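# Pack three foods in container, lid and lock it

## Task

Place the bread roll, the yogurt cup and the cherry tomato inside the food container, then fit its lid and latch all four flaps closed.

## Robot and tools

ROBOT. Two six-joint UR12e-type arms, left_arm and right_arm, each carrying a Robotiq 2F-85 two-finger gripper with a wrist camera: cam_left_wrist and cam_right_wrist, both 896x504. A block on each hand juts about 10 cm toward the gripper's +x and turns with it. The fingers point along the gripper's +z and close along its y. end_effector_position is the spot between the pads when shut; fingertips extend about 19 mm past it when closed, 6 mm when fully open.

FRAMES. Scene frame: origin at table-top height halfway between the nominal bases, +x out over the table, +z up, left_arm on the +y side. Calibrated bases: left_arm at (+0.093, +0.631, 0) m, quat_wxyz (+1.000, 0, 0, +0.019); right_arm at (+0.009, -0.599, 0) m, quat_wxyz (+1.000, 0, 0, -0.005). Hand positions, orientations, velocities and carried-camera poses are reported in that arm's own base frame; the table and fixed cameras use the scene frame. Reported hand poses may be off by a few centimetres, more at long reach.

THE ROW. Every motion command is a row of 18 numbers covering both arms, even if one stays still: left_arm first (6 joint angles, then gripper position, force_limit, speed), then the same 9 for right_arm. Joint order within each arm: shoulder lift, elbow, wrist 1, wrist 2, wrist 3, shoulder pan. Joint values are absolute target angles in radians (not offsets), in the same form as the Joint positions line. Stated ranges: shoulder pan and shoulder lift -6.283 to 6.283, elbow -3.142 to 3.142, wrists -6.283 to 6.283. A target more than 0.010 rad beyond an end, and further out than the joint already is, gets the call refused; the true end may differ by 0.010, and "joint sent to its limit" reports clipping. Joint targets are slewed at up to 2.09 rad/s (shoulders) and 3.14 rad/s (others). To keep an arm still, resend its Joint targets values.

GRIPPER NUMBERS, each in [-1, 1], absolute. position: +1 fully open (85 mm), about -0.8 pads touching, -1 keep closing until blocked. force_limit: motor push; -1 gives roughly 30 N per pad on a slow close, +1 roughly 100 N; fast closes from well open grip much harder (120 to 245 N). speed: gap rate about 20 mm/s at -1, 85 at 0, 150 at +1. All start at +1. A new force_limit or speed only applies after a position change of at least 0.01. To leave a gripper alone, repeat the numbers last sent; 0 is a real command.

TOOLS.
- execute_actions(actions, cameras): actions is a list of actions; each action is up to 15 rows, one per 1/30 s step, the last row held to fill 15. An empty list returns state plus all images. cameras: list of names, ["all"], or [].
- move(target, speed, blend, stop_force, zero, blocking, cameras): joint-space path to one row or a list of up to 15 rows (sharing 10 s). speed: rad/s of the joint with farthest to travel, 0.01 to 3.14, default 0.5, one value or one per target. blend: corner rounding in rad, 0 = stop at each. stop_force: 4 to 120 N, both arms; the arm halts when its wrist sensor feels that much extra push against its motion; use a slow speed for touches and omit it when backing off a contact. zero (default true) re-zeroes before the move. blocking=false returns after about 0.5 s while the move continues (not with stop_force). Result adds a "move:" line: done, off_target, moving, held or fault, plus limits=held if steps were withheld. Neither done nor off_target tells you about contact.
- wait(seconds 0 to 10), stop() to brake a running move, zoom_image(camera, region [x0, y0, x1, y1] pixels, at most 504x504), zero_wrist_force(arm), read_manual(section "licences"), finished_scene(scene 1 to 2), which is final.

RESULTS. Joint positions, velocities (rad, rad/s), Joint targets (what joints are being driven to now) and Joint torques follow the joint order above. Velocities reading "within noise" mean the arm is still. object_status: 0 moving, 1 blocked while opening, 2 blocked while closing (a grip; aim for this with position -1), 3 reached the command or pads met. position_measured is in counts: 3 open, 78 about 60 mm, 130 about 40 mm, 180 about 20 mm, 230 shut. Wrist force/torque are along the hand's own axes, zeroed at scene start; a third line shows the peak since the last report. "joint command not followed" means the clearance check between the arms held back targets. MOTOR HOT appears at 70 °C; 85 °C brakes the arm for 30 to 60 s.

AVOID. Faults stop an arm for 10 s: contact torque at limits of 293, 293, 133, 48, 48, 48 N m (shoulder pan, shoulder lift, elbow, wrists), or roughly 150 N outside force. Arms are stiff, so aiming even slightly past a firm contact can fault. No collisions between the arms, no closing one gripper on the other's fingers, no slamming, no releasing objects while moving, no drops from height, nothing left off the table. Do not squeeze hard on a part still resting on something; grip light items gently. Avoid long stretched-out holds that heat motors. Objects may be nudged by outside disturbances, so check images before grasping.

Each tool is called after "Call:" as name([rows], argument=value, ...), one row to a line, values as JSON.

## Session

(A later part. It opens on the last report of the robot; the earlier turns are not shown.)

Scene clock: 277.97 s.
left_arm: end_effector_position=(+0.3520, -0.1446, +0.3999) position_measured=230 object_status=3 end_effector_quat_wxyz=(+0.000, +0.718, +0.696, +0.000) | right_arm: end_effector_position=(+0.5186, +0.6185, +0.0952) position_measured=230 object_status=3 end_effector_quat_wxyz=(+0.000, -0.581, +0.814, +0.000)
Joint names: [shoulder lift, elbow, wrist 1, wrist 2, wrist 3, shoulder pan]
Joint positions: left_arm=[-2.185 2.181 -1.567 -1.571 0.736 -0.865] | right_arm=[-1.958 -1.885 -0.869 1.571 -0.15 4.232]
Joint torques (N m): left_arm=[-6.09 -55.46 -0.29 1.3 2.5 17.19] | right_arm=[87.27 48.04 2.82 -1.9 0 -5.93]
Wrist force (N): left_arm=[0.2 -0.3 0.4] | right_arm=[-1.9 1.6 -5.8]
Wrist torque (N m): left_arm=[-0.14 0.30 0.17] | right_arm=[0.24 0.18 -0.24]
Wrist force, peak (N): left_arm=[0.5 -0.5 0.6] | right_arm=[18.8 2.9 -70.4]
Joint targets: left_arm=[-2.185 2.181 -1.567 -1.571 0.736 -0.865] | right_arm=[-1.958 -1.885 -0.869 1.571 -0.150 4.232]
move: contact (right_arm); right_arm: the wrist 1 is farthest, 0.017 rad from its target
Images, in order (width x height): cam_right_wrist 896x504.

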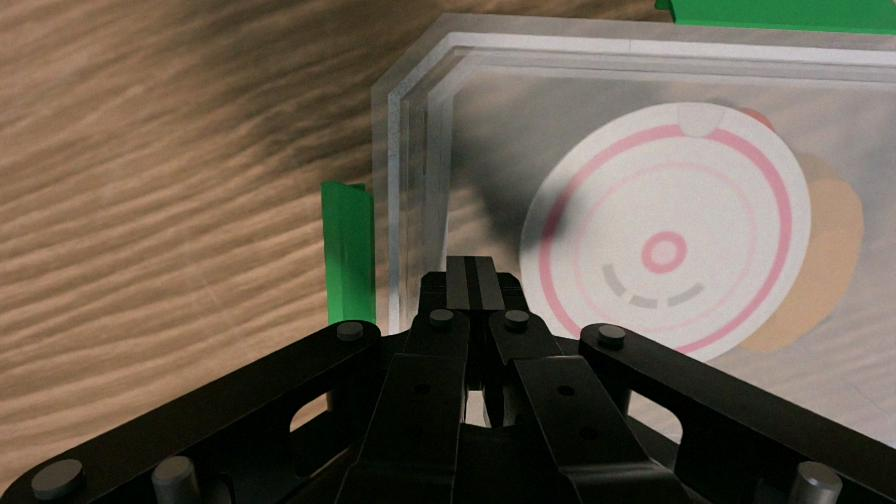

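Call:
move(target=[-2.1848,2.1807,-1.5667,-1.5708,0.7364,-0.865,-1,-0.4,-1,-1.96928,-1.8913,-0.85182,1.5708,-0.15,4.23209,-1,-0.4,-1], speed=0.02, stop_force=60, cameras=["cam_right_wrist"])

Scene clock: 279.53 s.
left_arm: end_effector_position=(+0.3520, -0.1446, +0.3999) position_measured=230 object_status=3 end_effector_quat_wxyz=(+0.000, +0.718, +0.696, +0.000) | right_arm: end_effector_position=(+0.5187, +0.6186, +0.0925) position_measured=230 object_status=3 end_effector_quat_wxyz=(+0.001, -0.581, +0.814, +0.000)
Joint names: [shoulder lift, elbow, wrist 1, wrist 2, wrist 3, shoulder pan]
Joint positions: left_arm=[-2.185 2.181 -1.567 -1.571 0.736 -0.865] | right_arm=[-1.961 -1.887 -0.863 1.571 -0.15 4.232]
Joint torques (N m): left_arm=[-5.89 -55.21 -0.51 0.99 2.57 14.77] | right_arm=[37.83 23.21 -1.94 -1.7 0.07 -1.47]
Wrist force (N): left_arm=[-0.1 -0.2 0.4] | right_arm=[12.4 3.2 -64.9]
Wrist torque (N m): left_arm=[-0.14 0.36 0.17] | right_arm=[0.11 0.55 -0.25]
Wrist force, peak (N): left_arm=[0.4 -0.6 0.3] | right_arm=[20.0 2.4 -79.1]
Joint targets: left_arm=[-2.185 2.181 -1.567 -1.571 0.736 -0.865] | right_arm=[-1.961 -1.887 -0.863 1.571 -0.150 4.232]
move: contact (right_arm); right_arm: the wrist 1 is farthest, 0.011 rad from its target
Images, in order (width x height): cam_right_wrist 896x504.

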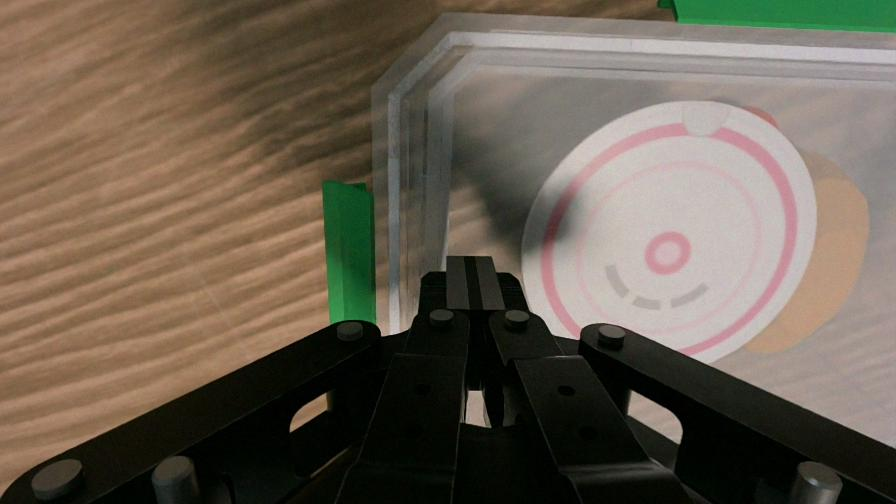

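Call:
move([
  [-2.1848,2.1807,-1.5667,-1.5708,0.7364,-0.865,0.8,-0.4,-0.5,-1.92095,-1.8628,-0.92865,1.5708,-0.15,4.23209,-1,-0.4,-1],
  [-1.4864,2.2075,-2.2919,-1.5708,0.7364,-1.21273,0.8,-0.4,-0.5,-1.75301,-2.09127,-0.86812,1.5708,-0.03817,4.34388,0.8,-0.4,-0.5],
  [-1.4035,2.2364,-2.4035,-1.5708,0.72136,-1.22777,0.8,-0.4,-0.5,-1.8207,-2.1267,-0.764,1.5708,-0.03817,4.34388,0.8,-0.4,-0.5],
], speed=[0.2,0.5,0.12], cameras=["all"])

Scene clock: 286.87 s.
left_arm: end_effector_position=(+0.3679, -0.5124, +0.0781) position_measured=28 object_status=3 end_effector_quat_wxyz=(+0.000, +0.827, +0.562, +0.000) end_effector_velocity=(+0.001, -0.001, -0.001) end_effector_angular_velocity=(-0.002, -0.003, +0.000) | right_arm: end_effector_position=(+0.4029, +0.5599, +0.0783) position_measured=28 object_status=3 end_effector_quat_wxyz=(+0.000, -0.581, +0.814, +0.000)
Joint names: [shoulder lift, elbow, wrist 1, wrist 2, wrist 3, shoulder pan]
Joint positions: left_arm=[-1.404 2.236 -2.403 -1.571 0.721 -1.228] | right_arm=[-1.821 -2.127 -0.764 1.571 -0.038 4.344]
Joint velocities: left_arm=[0.002 0.001 -0.005 0.002 0 0] | right_arm=[within noise]
Joint torques (N m): left_arm=[-28.18 -28.2 -7.64 0.2 -2.81 -15.41] | right_arm=[50.37 26.85 7.8 0.65 1.82 17.69]
Wrist force (N): left_arm=[0.1 -0.1 0.1] | right_arm=[0.1 -0.1 -2.4]
Wrist torque (N m): left_arm=[-0.10 0.30 0.30] | right_arm=[0.13 0.12 -0.36]
Wrist force, peak (N): left_arm=[2.8 -1.5 -1.2] | right_arm=[12.7 3.1 -66.3]
Joint targets: left_arm=[-1.404 2.236 -2.403 -1.571 0.721 -1.228] | right_arm=[-1.821 -2.127 -0.764 1.571 -0.038 4.344]
move: done

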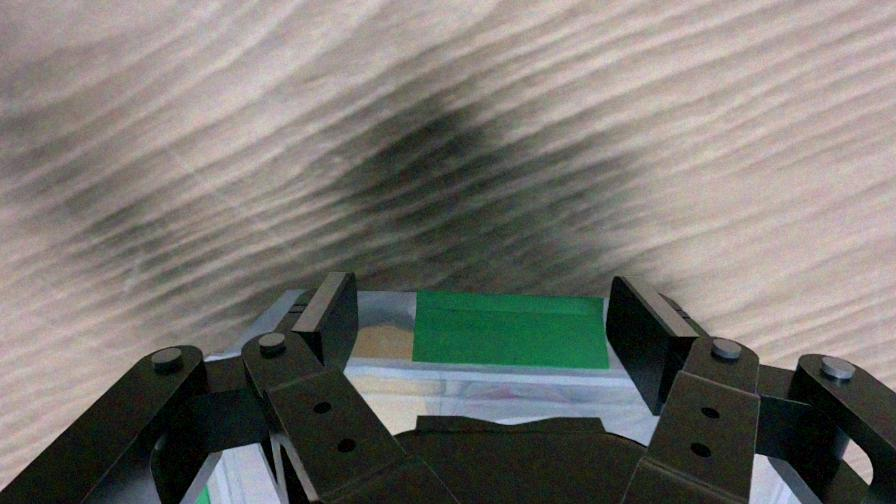

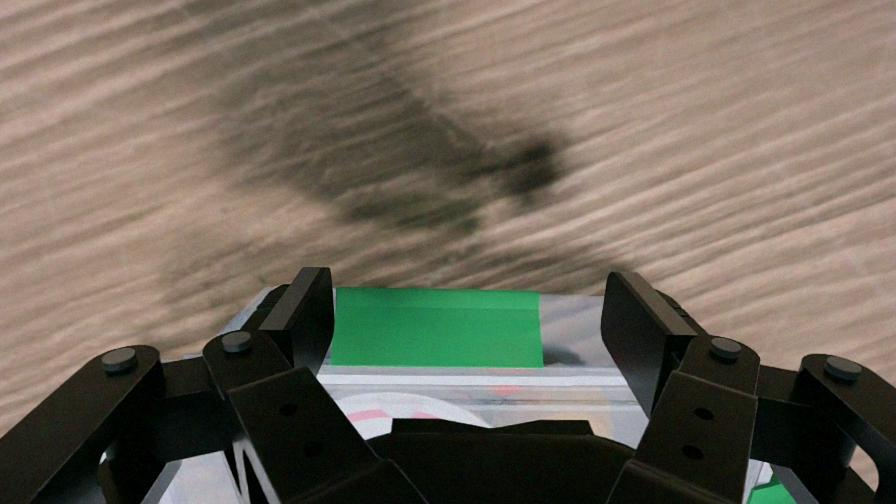

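Call:
move(target=[-1.4864,2.2075,-2.2919,-1.5708,0.7364,-1.21273,0.8,-0.4,-0.5,-1.75301,-2.09127,-0.86812,1.5708,-0.03817,4.34388,0.8,-0.4,-0.5], speed=0.2, cameras=["all"])

Call:
zoom_image(camera="cam_right_wrist", region=[180, 200, 480, 380])

Call:
zoom_image(camera="cam_right_wrist", region=[470, 200, 770, 380])

Scene clock: 288.03 s.
left_arm: end_effector_position=(+0.3736, -0.5017, +0.1299) position_measured=28 object_status=3 end_effector_quat_wxyz=(+0.000, +0.827, +0.562, +0.000) | right_arm: end_effector_position=(+0.4027, +0.5595, +0.1299) position_measured=28 object_status=3 end_effector_quat_wxyz=(+0.000, -0.581, +0.814, +0.000)
Joint names: [shoulder lift, elbow, wrist 1, wrist 2, wrist 3, shoulder pan]
Joint positions: left_arm=[-1.486 2.208 -2.292 -1.571 0.736 -1.213] | right_arm=[-1.753 -2.091 -0.868 1.571 -0.038 4.344]
Joint torques (N m): left_arm=[-49.86 -44.11 0.13 -0.18 3.09 13.67] | right_arm=[72.26 48.63 1.72 0.1 1.7 16.25]
Wrist force (N): left_arm=[0.4 -0.2 -0.2] | right_arm=[0.2 -0.5 -2.5]
Wrist torque (N m): left_arm=[-0.13 0.24 0.16] | right_arm=[0.03 0.07 -0.37]
Wrist force, peak (N): left_arm=[0.0 -0.4 1.5] | right_arm=[0.1 -0.9 -3.5]
Joint targets: left_arm=[-1.486 2.208 -2.292 -1.571 0.736 -1.213] | right_arm=[-1.753 -2.091 -0.868 1.571 -0.038 4.344]
move: done

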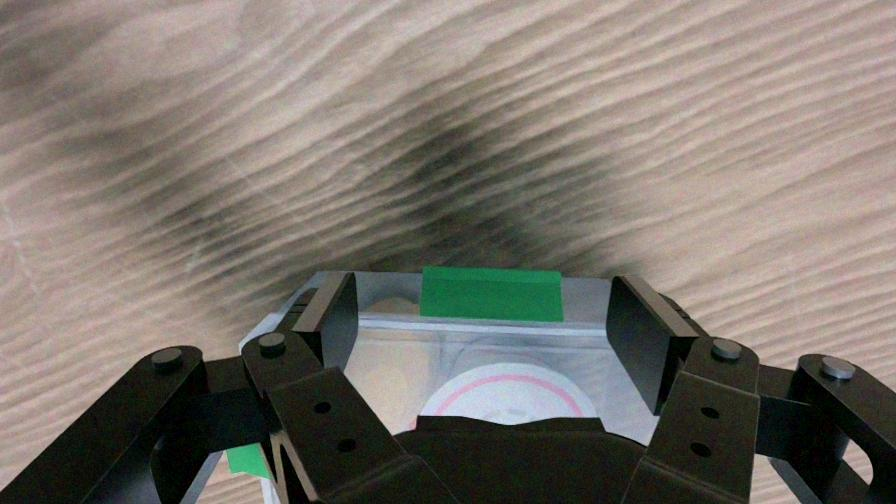

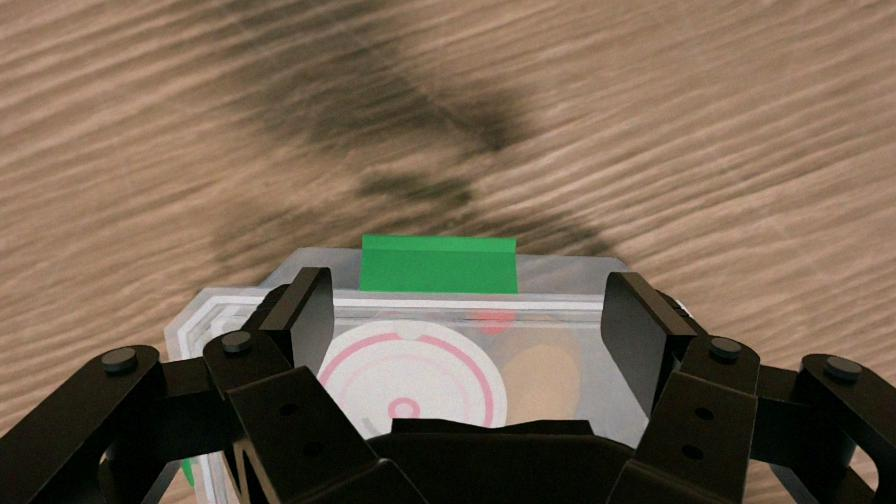

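Scaled by 1.680 from the camera's 896x504 image, which has a finer 1280x720 frame.

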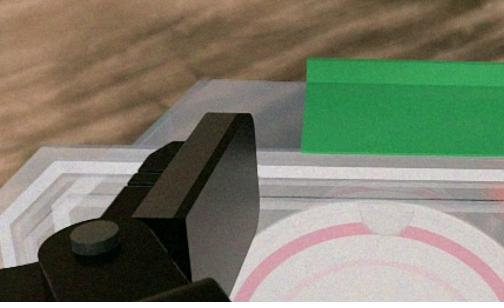

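Scaled by 1.680 from the camera's 896x504 image, which has a finer 1280x720 frame.

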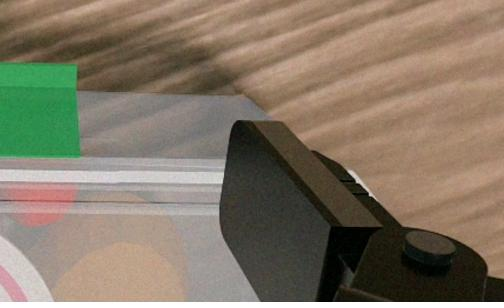

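Call:
move([
  [-1.4035,2.2364,-2.4035,-1.5708,0.72136,-1.22777,0.8,-0.4,-1,-1.8207,-2.1267,-0.764,1.5708,-0.03817,4.34388,0.8,-0.4,-1],
  [-1.4035,2.2364,-2.4035,-1.5708,0.72136,-1.22777,-1,-0.4,-1,-1.8207,-2.1267,-0.764,1.5708,-0.03817,4.34388,-1,-0.4,-1],
  [-1.42172,2.2282,-2.37728,-1.5708,0.72136,-1.22777,-1,-0.4,-1,-1.80423,-2.11955,-0.78862,1.5708,-0.03817,4.34388,-1,-0.4,-1],
  [-1.42144,2.2330,-2.38236,-1.5708,0.7187,-1.2304,-1,-0.4,-1,-1.80621,-2.1220,-0.78419,1.5708,-0.0353,4.3468,-1,-0.4,-1],
], speed=[0.15,0.05,0.05,0.03], cameras=["all"])

Scene clock: 295.17 s.
left_arm: end_effector_position=(+0.3660, -0.5117, +0.0882) position_measured=230 object_status=3 end_effector_quat_wxyz=(+0.000, +0.827, +0.562, +0.000) | right_arm: end_effector_position=(+0.4009, +0.5601, +0.0880) position_measured=230 object_status=3 end_effector_quat_wxyz=(+0.000, -0.581, +0.814, +0.000)
Joint names: [shoulder lift, elbow, wrist 1, wrist 2, wrist 3, shoulder pan]
Joint positions: left_arm=[-1.422 2.233 -2.382 -1.571 0.719 -1.23] | right_arm=[-1.806 -2.122 -0.784 1.571 -0.035 4.347]
Joint torques (N m): left_arm=[-32.31 -26.46 -6.93 -0.94 -3.21 -19.28] | right_arm=[49.89 27.57 7.77 0.58 1.69 19.8]
Wrist force (N): left_arm=[0.5 -0.4 0.2] | right_arm=[-0.2 -0.3 -2.1]
Wrist torque (N m): left_arm=[-0.15 0.24 0.30] | right_arm=[0.09 0.17 -0.36]
Wrist force, peak (N): left_arm=[0.0 -0.4 -1.1] | right_arm=[-0.5 -0.4 -3.7]
Joint targets: left_arm=[-1.421 2.233 -2.382 -1.571 0.719 -1.230] | right_arm=[-1.806 -2.122 -0.784 1.571 -0.035 4.347]
move: done

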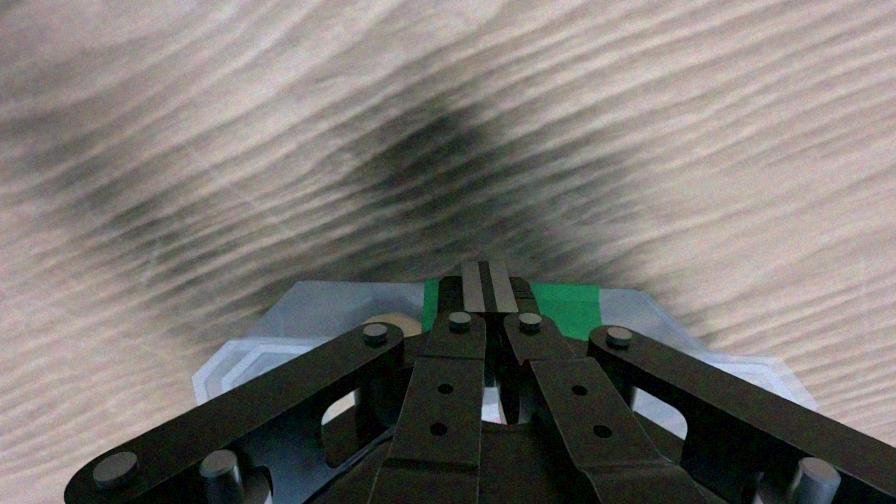

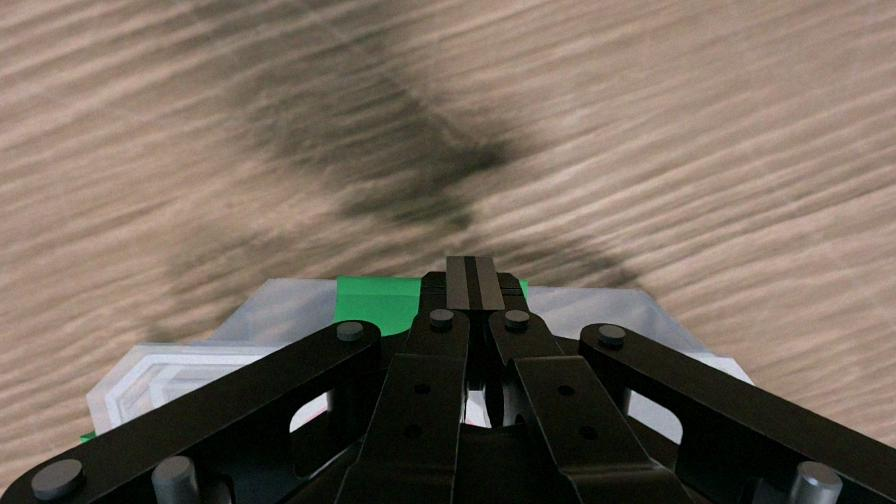

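Call:
move([
  [-1.47778,2.1978,-2.29082,-1.5708,0.72136,-1.22777,0.8,-0.4,0,-1.75301,-2.09127,-0.86812,1.5708,-0.03817,4.34388,0.8,-0.4,0],
  [-1.3755,2.2478,-2.4431,-1.5708,0.72136,-1.22777,-1,-0.4,-1,-1.8458,-2.1377,-0.7287,1.5708,-0.03817,4.34388,-1,-0.4,-1],
], speed=0.12, cameras=["all"])

Scene clock: 302.33 s.
left_arm: end_effector_position=(+0.3679, -0.5123, +0.0601) position_measured=223 object_status=0 end_effector_quat_wxyz=(+0.000, +0.827, +0.562, +0.000) | right_arm: end_effector_position=(+0.4027, +0.5593, +0.0600) position_measured=217 object_status=2 end_effector_quat_wxyz=(+0.000, -0.581, +0.814, +0.000)
Joint names: [shoulder lift, elbow, wrist 1, wrist 2, wrist 3, shoulder pan]
Joint positions: left_arm=[-1.375 2.248 -2.443 -1.571 0.721 -1.228] | right_arm=[-1.846 -2.138 -0.729 1.571 -0.038 4.344]
Joint torques (N m): left_arm=[-52.59 -58.5 -13.47 -10.53 2.55 -19.4] | right_arm=[71.05 75.55 21.64 0.23 -1.67 -1.02]
Wrist force (N): left_arm=[51.6 3.0 -0.2] | right_arm=[48.5 3.4 -2.8]
Wrist torque (N m): left_arm=[-0.13 0.81 -0.07] | right_arm=[0.06 0.81 -0.57]
Wrist force, peak (N): left_arm=[51.8 2.7 -0.6] | right_arm=[49.2 3.2 -3.7]
Joint targets: left_arm=[-1.375 2.248 -2.443 -1.571 0.721 -1.228] | right_arm=[-1.846 -2.138 -0.729 1.571 -0.038 4.344]
move: done

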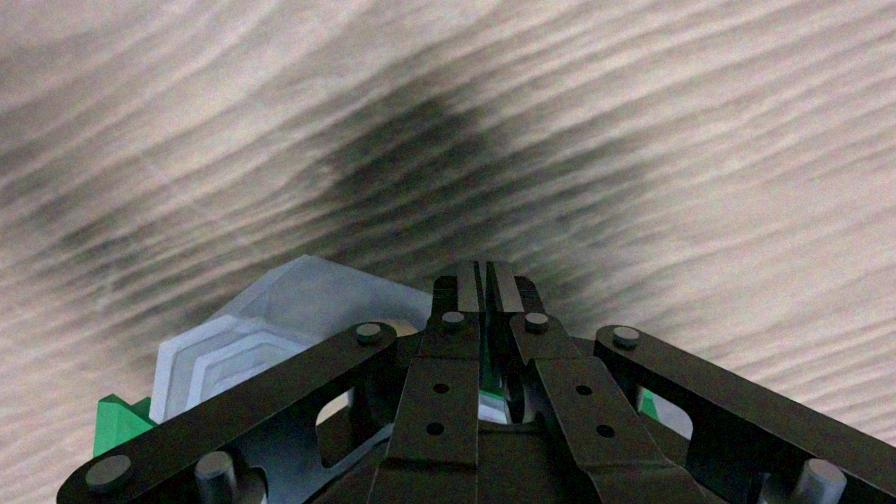

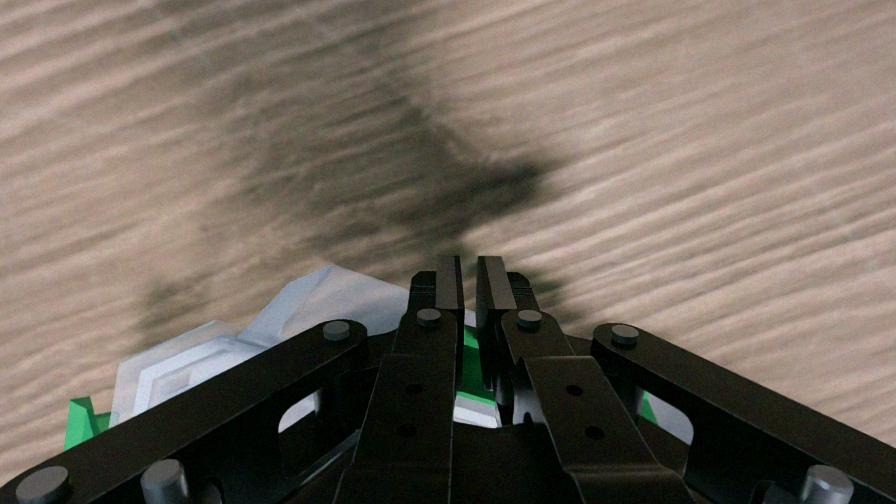

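Call:
move([
  [-1.3755,2.2478,-2.4431,-1.5708,0.72136,-1.22777,0.9,-0.4,-1,-1.8458,-2.1377,-0.7287,1.5708,-0.03817,4.34388,0.9,-0.4,-1],
  [-1.39245,2.2540,-2.43235,-1.5708,0.7364,-1.21273,0.9,-0.4,-1,-1.82155,-2.1566,-0.73425,1.5708,-0.0381,4.34397,0.9,-0.4,-1],
  [-1.4864,2.2075,-2.2919,-1.5708,0.7364,-1.21273,0.9,-0.4,-1,-1.7354,-2.1130,-0.8640,1.5708,-0.0381,4.34397,0.9,-0.4,-1],
], speed=[0.02,0.03,0.15], cameras=["all"])

Scene clock: 309.13 s.
left_arm: end_effector_position=(+0.3737, -0.5016, +0.1299) position_measured=16 object_status=3 end_effector_quat_wxyz=(+0.000, +0.827, +0.562, +0.000) | right_arm: end_effector_position=(+0.3983, +0.5482, +0.1299) position_measured=16 object_status=3 end_effector_quat_wxyz=(+0.000, -0.581, +0.814, +0.000)
Joint names: [shoulder lift, elbow, wrist 1, wrist 2, wrist 3, shoulder pan]
Joint positions: left_arm=[-1.486 2.208 -2.292 -1.571 0.736 -1.213] | right_arm=[-1.735 -2.113 -0.864 1.571 -0.038 4.344]
Joint torques (N m): left_arm=[-49.67 -44.67 -0.52 2.57 2.78 13.13] | right_arm=[67.83 50.55 1.98 0.06 1.3 16.78]
Wrist force (N): left_arm=[-0.1 -0.4 -0.1] | right_arm=[-0.6 0.6 -2.9]
Wrist torque (N m): left_arm=[-0.16 0.32 0.15] | right_arm=[0.21 0.20 -0.26]
Wrist force, peak (N): left_arm=[51.7 2.8 -1.6] | right_arm=[49.3 3.5 -4.6]
Joint targets: left_arm=[-1.486 2.208 -2.292 -1.571 0.736 -1.213] | right_arm=[-1.735 -2.113 -0.864 1.571 -0.038 4.344]
move: done

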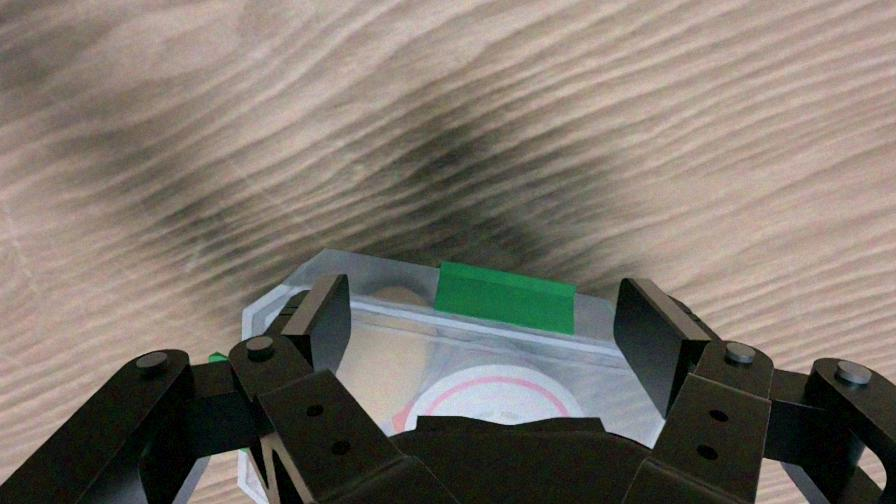

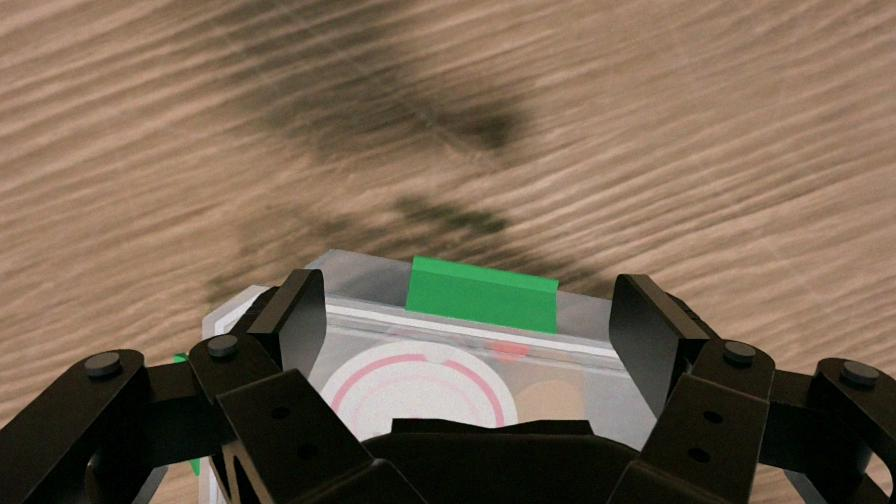

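Call:
move(target=[-1.4864,2.2075,-2.2919,-1.5708,0.7364,-1.21273,0.9,-0.4,-1,-1.63406,-1.97622,-1.10212,1.5708,-0.04946,4.34655,-1,-0.4,0], speed=0.3, cameras=["cam_right_wrist"])

Call:
zoom_image(camera="cam_right_wrist", region=[270, 160, 450, 360])

Call:
zoom_image(camera="cam_right_wrist", region=[470, 160, 650, 360])

Scene clock: 310.67 s.
left_arm: end_effector_position=(+0.3737, -0.5016, +0.1300) position_measured=16 object_status=3 end_effector_quat_wxyz=(+0.000, +0.827, +0.562, +0.000) | right_arm: end_effector_position=(+0.4018, +0.5620, +0.2500) position_measured=232 object_status=3 end_effector_quat_wxyz=(+0.000, -0.587, +0.810, +0.000)
Joint names: [shoulder lift, elbow, wrist 1, wrist 2, wrist 3, shoulder pan]
Joint positions: left_arm=[-1.486 2.207 -2.292 -1.571 0.736 -1.213] | right_arm=[-1.634 -1.976 -1.102 1.571 -0.049 4.347]
Joint torques (N m): left_arm=[-49.87 -43.03 -0.27 1.68 2.72 12.47] | right_arm=[63.46 55.44 2.06 0.24 -2.8 18.74]
Wrist force (N): left_arm=[-0.2 -0.1 0.2] | right_arm=[-1.0 0.8 -3.1]
Wrist torque (N m): left_arm=[-0.11 0.34 0.16] | right_arm=[0.32 0.23 -0.21]
Wrist force, peak (N): left_arm=[0.3 -0.4 0.1] | right_arm=[-0.7 0.8 -4.7]
Joint targets: left_arm=[-1.486 2.208 -2.292 -1.571 0.736 -1.213] | right_arm=[-1.634 -1.976 -1.102 1.571 -0.049 4.347]
move: done
Images, in order (width x height): cam_right_wrist 896x504.

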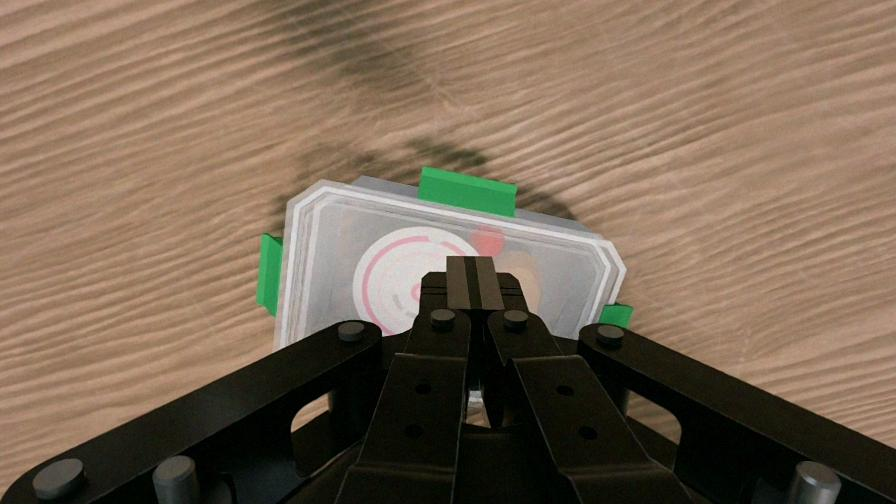

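Scaled by 2.520 from the camera's 896x504 image, which has a finer 1280x720 frame.

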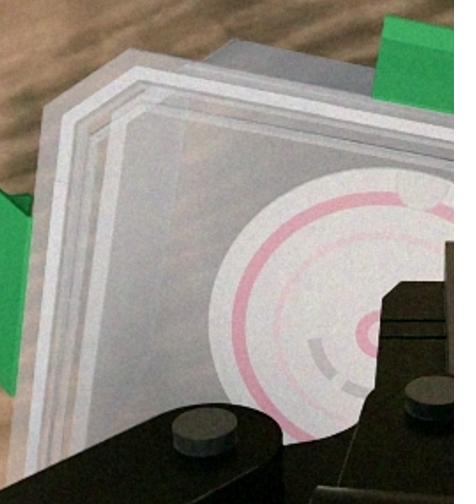

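Scaled by 2.520 from the camera's 896x504 image, which has a finer 1280x720 frame.

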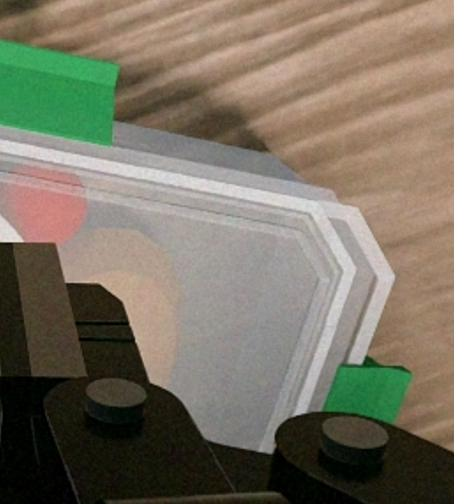

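Call:
move(target=[-1.46235,2.1798,-2.28825,-1.5708,0.8674,-1.21792,0.9,-0.4,0,-1.73862,-2.1089,-0.86488,1.5708,0.1217,4.36758,0.9,-0.4,0], speed=0.25, cameras=["all"])

Scene clock: 313.27 s.
left_arm: end_effector_position=(+0.3766, -0.5186, +0.1301) position_measured=16 object_status=3 end_effector_quat_wxyz=(+0.000, +0.864, +0.504, +0.000) | right_arm: end_effector_position=(+0.3860, +0.5596, +0.1302) position_measured=16 object_status=3 end_effector_quat_wxyz=(+0.000, -0.525, +0.851, +0.000)
Joint names: [shoulder lift, elbow, wrist 1, wrist 2, wrist 3, shoulder pan]
Joint positions: left_arm=[-1.462 2.18 -2.288 -1.571 0.867 -1.218] | right_arm=[-1.739 -2.109 -0.865 1.571 0.122 4.368]
Joint torques (N m): left_arm=[-29.39 -44.75 -0.39 1.07 3.01 -14.79] | right_arm=[44.81 30.17 7.9 0.28 1.44 17.01]
Wrist force (N): left_arm=[0.0 -0.1 0.0] | right_arm=[-0.6 0.8 -1.8]
Wrist torque (N m): left_arm=[-0.11 0.31 0.17] | right_arm=[0.26 0.20 -0.39]
Wrist force, peak (N): left_arm=[0.3 -0.6 0.3] | right_arm=[-0.8 0.4 -5.1]
Joint targets: left_arm=[-1.462 2.180 -2.288 -1.571 0.867 -1.218] | right_arm=[-1.739 -2.109 -0.865 1.571 0.122 4.368]
move: done

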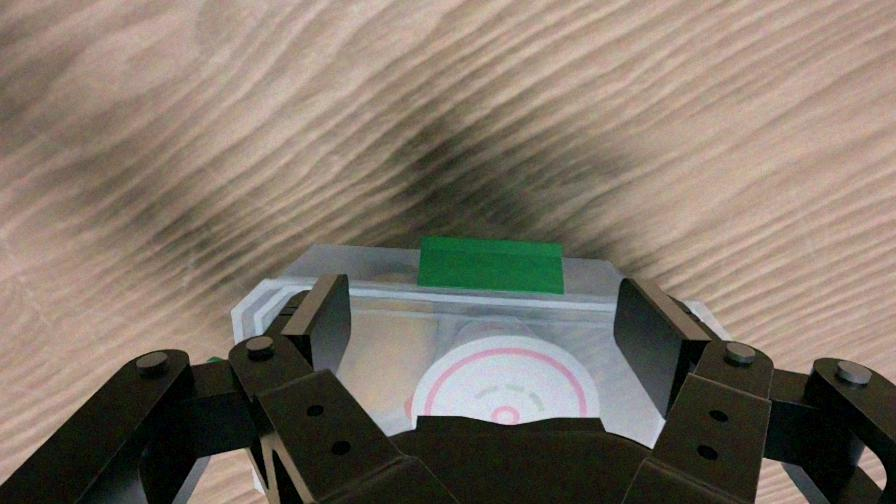

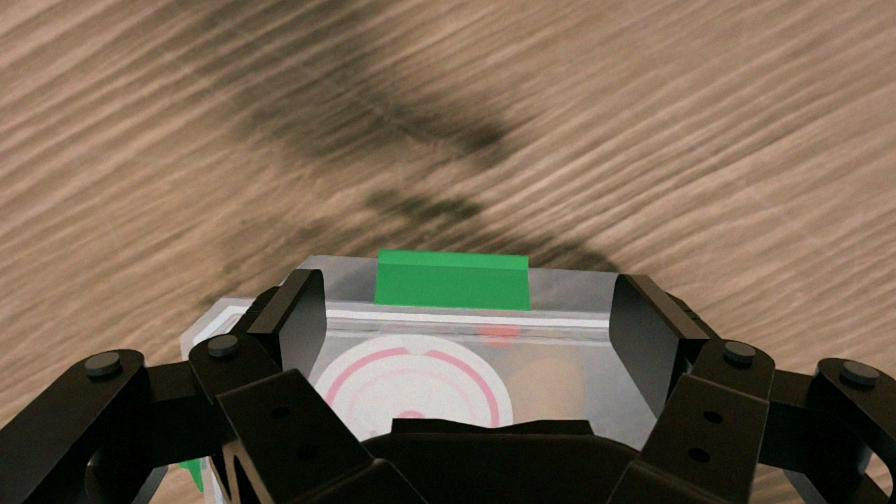

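Call:
move(target=[-1.3660,2.2300,-2.4348,-1.5708,0.8831,-1.2142,0.9,-0.4,0,-1.83457,-2.1488,-0.72903,1.5708,0.1333,4.36695,0.9,-0.4,0], speed=0.1, stop_force=10, cameras=["all"])

Scene clock: 316.00 s.
left_arm: end_effector_position=(+0.3781, -0.5161, +0.0620) position_measured=16 object_status=3 end_effector_quat_wxyz=(+0.000, +0.867, +0.499, +0.000) | right_arm: end_effector_position=(+0.3875, +0.5623, +0.0620) position_measured=16 object_status=3 end_effector_quat_wxyz=(+0.000, -0.519, +0.855, +0.000)
Joint names: [shoulder lift, elbow, wrist 1, wrist 2, wrist 3, shoulder pan]
Joint positions: left_arm=[-1.366 2.23 -2.435 -1.571 0.883 -1.214] | right_arm=[-1.835 -2.149 -0.729 1.571 0.133 4.367]
Joint torques (N m): left_arm=[-35.97 -26.46 -7.55 -0.39 2.95 14.81] | right_arm=[49.88 25.27 7.64 0.53 1.63 -14.4]
Wrist force (N): left_arm=[0.2 0.1 0.0] | right_arm=[-0.2 1.1 -2.5]
Wrist torque (N m): left_arm=[-0.06 0.29 0.16] | right_arm=[0.36 0.17 -0.39]
Wrist force, peak (N): left_arm=[0.3 -0.2 0.9] | right_arm=[-0.6 1.1 -3.4]
Joint targets: left_arm=[-1.366 2.230 -2.435 -1.571 0.883 -1.214] | right_arm=[-1.835 -2.149 -0.729 1.571 0.133 4.367]
move: done

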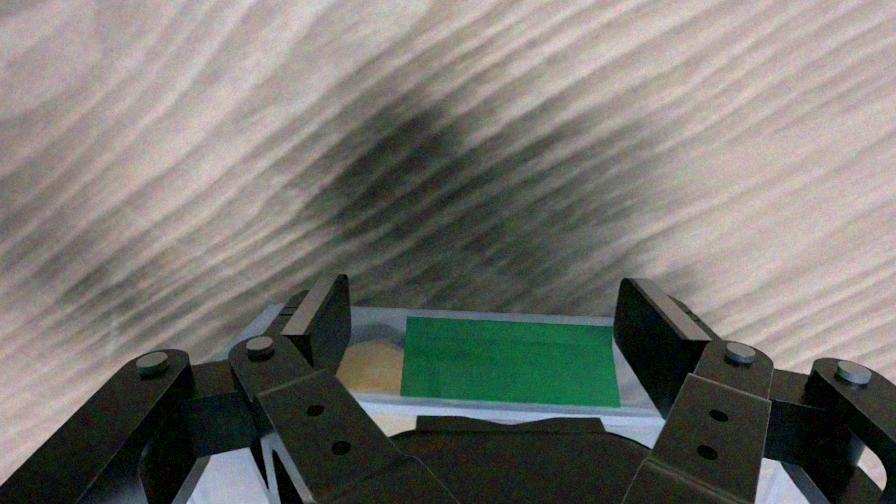

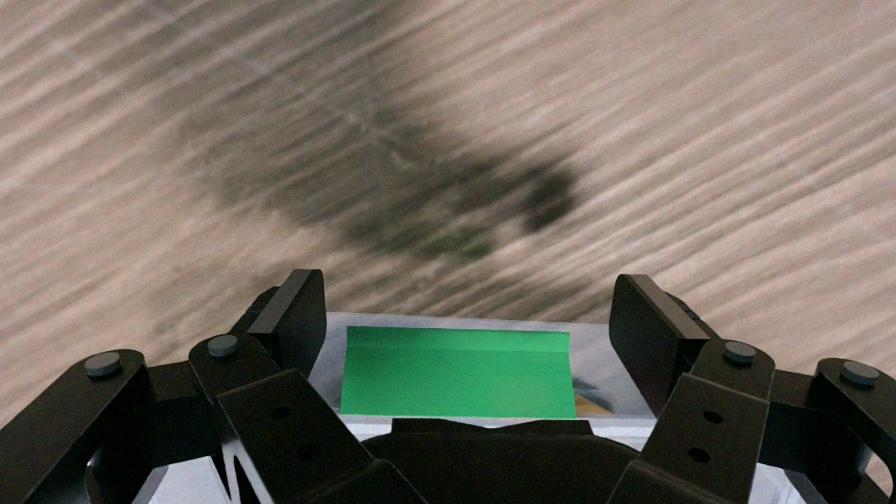

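Call:
move([
  [-1.3660,2.2300,-2.4348,-1.5708,0.8831,-1.2142,-1,-0.4,-1,-1.83457,-2.1488,-0.72903,1.5708,0.1333,4.36695,-1,-0.4,-1],
  [-1.46406,2.1820,-2.28874,-1.5708,0.8831,-1.2142,-1,-0.4,-1,-1.74329,-2.1033,-0.86581,1.5708,0.1333,4.36695,-1,-0.4,-1],
], speed=0.06, cameras=["all"])

Scene clock: 320.63 s.
left_arm: end_effector_position=(+0.3781, -0.5161, +0.1299) position_measured=82 object_status=2 end_effector_quat_wxyz=(+0.000, +0.867, +0.499, +0.000) | right_arm: end_effector_position=(+0.3875, +0.5623, +0.1299) position_measured=84 object_status=2 end_effector_quat_wxyz=(+0.000, -0.519, +0.855, +0.000)
Joint names: [shoulder lift, elbow, wrist 1, wrist 2, wrist 3, shoulder pan]
Joint positions: left_arm=[-1.464 2.182 -2.289 -1.571 0.883 -1.214] | right_arm=[-1.743 -2.103 -0.866 1.571 0.133 4.367]
Joint torques (N m): left_arm=[-52.81 -45.36 0.26 -2.22 2.04 13.83] | right_arm=[73.19 49.64 2.02 0.04 0.98 -11.11]
Wrist force (N): left_arm=[0.3 0.8 0.6] | right_arm=[-0.2 1.0 -2.1]
Wrist torque (N m): left_arm=[-0.08 0.32 0.07] | right_arm=[0.20 0.20 -0.43]
Wrist force, peak (N): left_arm=[-7.5 -1.2 -11.3] | right_arm=[-6.7 0.0 -10.5]
Joint targets: left_arm=[-1.464 2.182 -2.289 -1.571 0.883 -1.214] | right_arm=[-1.743 -2.103 -0.866 1.571 0.133 4.367]
move: done

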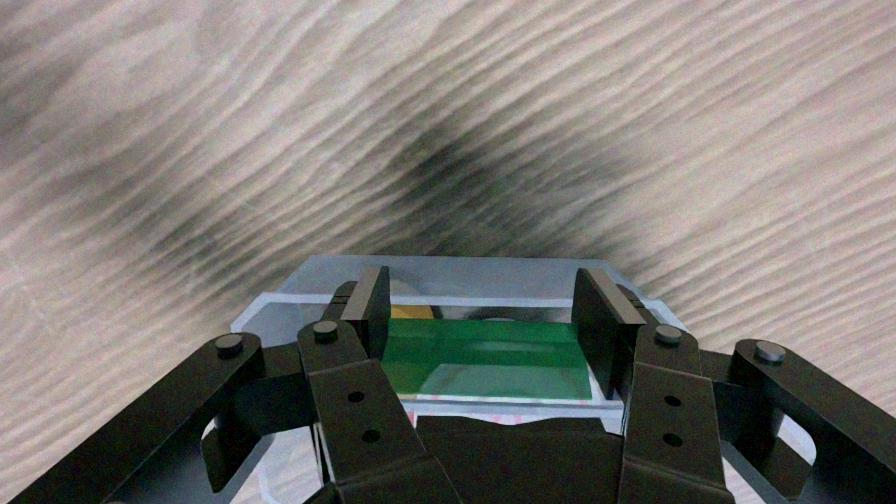

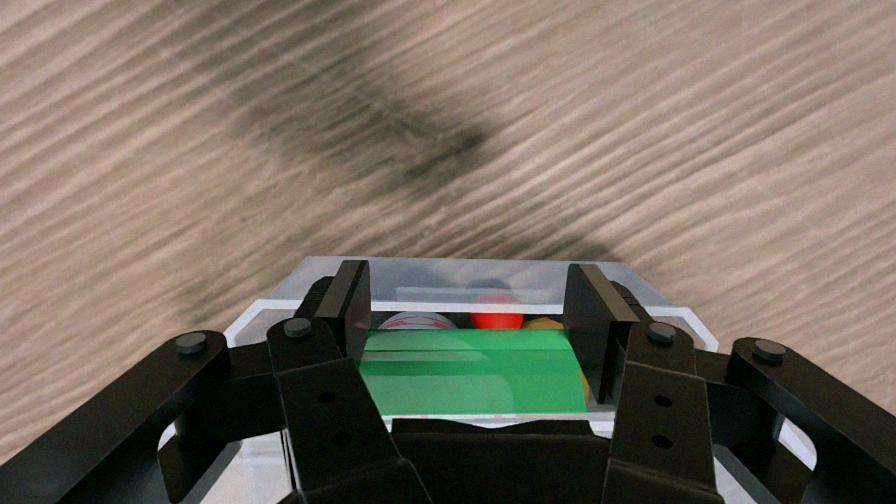

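Call:
move([
  [-1.4721,2.1910,-2.2897,-1.5708,0.8783,-1.21899,-1,-0.4,-1,-1.74301,-2.1036,-0.86579,1.5708,0.1411,4.37477,-1,-0.4,-1],
  [-1.39316,2.2312,-2.40884,-1.5708,0.8783,-1.21899,-1,-0.4,-1,-1.81579,-2.1415,-0.75511,1.5708,0.1411,4.37477,-1,-0.4,-1],
], speed=0.08, cameras=["all"])

Call:
move(target=[-1.36344,2.2428,-2.45016,-1.5708,0.8783,-1.21899,-1,-0.4,-1,-1.84319,-2.1525,-0.71671,1.5708,0.1411,4.37477,-1,-0.4,-1], speed=0.02, stop_force=8, cameras=["all"])

Scene clock: 323.83 s.
left_arm: end_effector_position=(+0.3738, -0.5131, +0.0751) position_measured=82 object_status=2 end_effector_quat_wxyz=(+0.000, +0.867, +0.499, +0.000) | right_arm: end_effector_position=(+0.3830, +0.5652, +0.0751) position_measured=84 object_status=2 end_effector_quat_wxyz=(+0.000, -0.519, +0.855, +0.000)
Joint names: [shoulder lift, elbow, wrist 1, wrist 2, wrist 3, shoulder pan]
Joint positions: left_arm=[-1.393 2.231 -2.409 -1.571 0.878 -1.219] | right_arm=[-1.816 -2.141 -0.755 1.571 0.141 4.375]
Joint torques (N m): left_arm=[-32.29 -26.95 -7.44 -3.41 -2.42 -14.39] | right_arm=[50.27 28.55 7.53 -0.11 1.25 19.16]
Wrist force (N): left_arm=[0.5 0.5 0.5] | right_arm=[0.0 0.9 -1.8]
Wrist torque (N m): left_arm=[-0.05 0.31 0.24] | right_arm=[0.25 0.20 -0.38]
Wrist force, peak (N): left_arm=[1.0 -1.2 1.1] | right_arm=[0.1 2.1 -2.1]
Joint targets: left_arm=[-1.393 2.231 -2.409 -1.571 0.878 -1.219] | right_arm=[-1.816 -2.142 -0.755 1.571 0.141 4.375]
move: done

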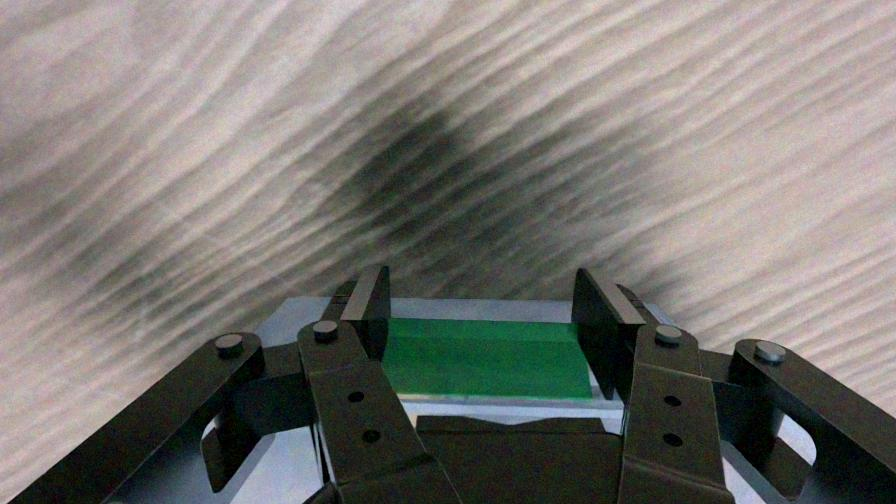

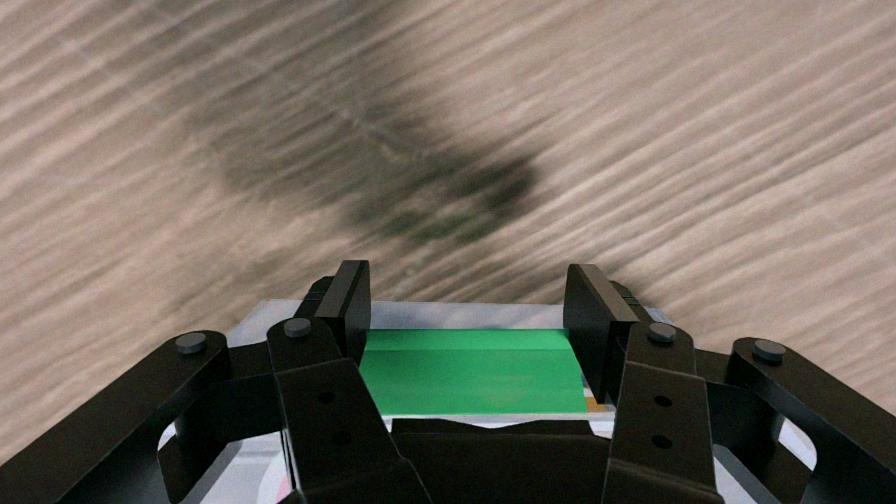

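Scene clock: 327.00 s.
left_arm: end_effector_position=(+0.3738, -0.5131, +0.0591) position_measured=82 object_status=2 end_effector_quat_wxyz=(+0.000, +0.867, +0.499, +0.000) | right_arm: end_effector_position=(+0.3830, +0.5653, +0.0582) position_measured=84 object_status=2 end_effector_quat_wxyz=(+0.000, -0.519, +0.855, +0.000)
Joint names: [shoulder lift, elbow, wrist 1, wrist 2, wrist 3, shoulder pan]
Joint positions: left_arm=[-1.368 2.241 -2.444 -1.571 0.878 -1.219] | right_arm=[-1.84 -2.151 -0.721 1.571 0.141 4.375]
Joint torques (N m): left_arm=[-53.9 -37.1 -0.66 -1.01 -1.96 -5.79] | right_arm=[68.97 37.59 0.64 0.15 0.93 12.9]
Wrist force (N): left_arm=[-2.4 -0.1 -2.7] | right_arm=[-5.7 1.8 -7.7]
Wrist torque (N m): left_arm=[0.27 0.29 0.35] | right_arm=[0.15 0.06 -0.50]
Wrist force, peak (N): left_arm=[-6.2 -2.6 -8.4] | right_arm=[-7.4 2.6 -11.9]
Joint targets: left_arm=[-1.368 2.241 -2.444 -1.571 0.878 -1.219] | right_arm=[-1.840 -2.151 -0.721 1.571 0.141 4.375]
move: contact (left_arm, right_arm)

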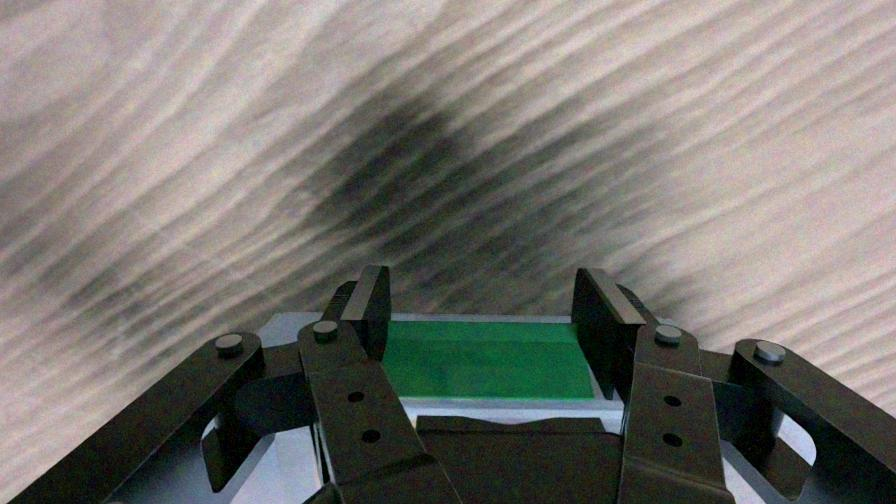

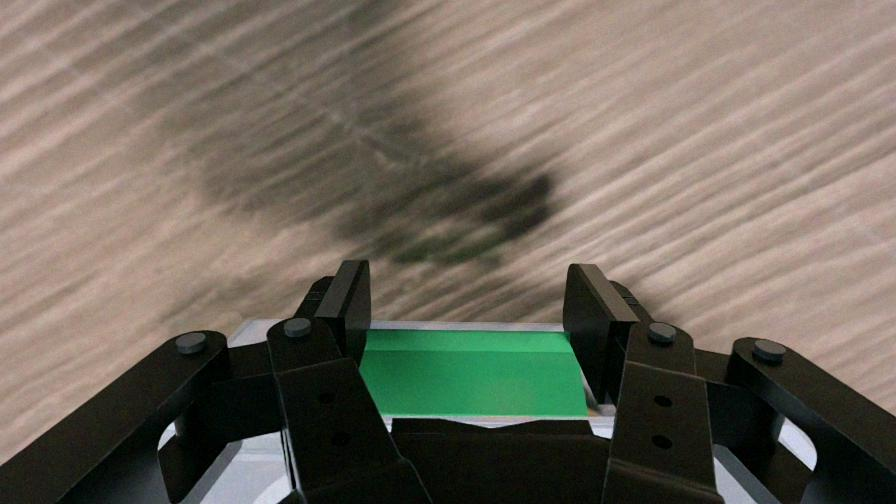

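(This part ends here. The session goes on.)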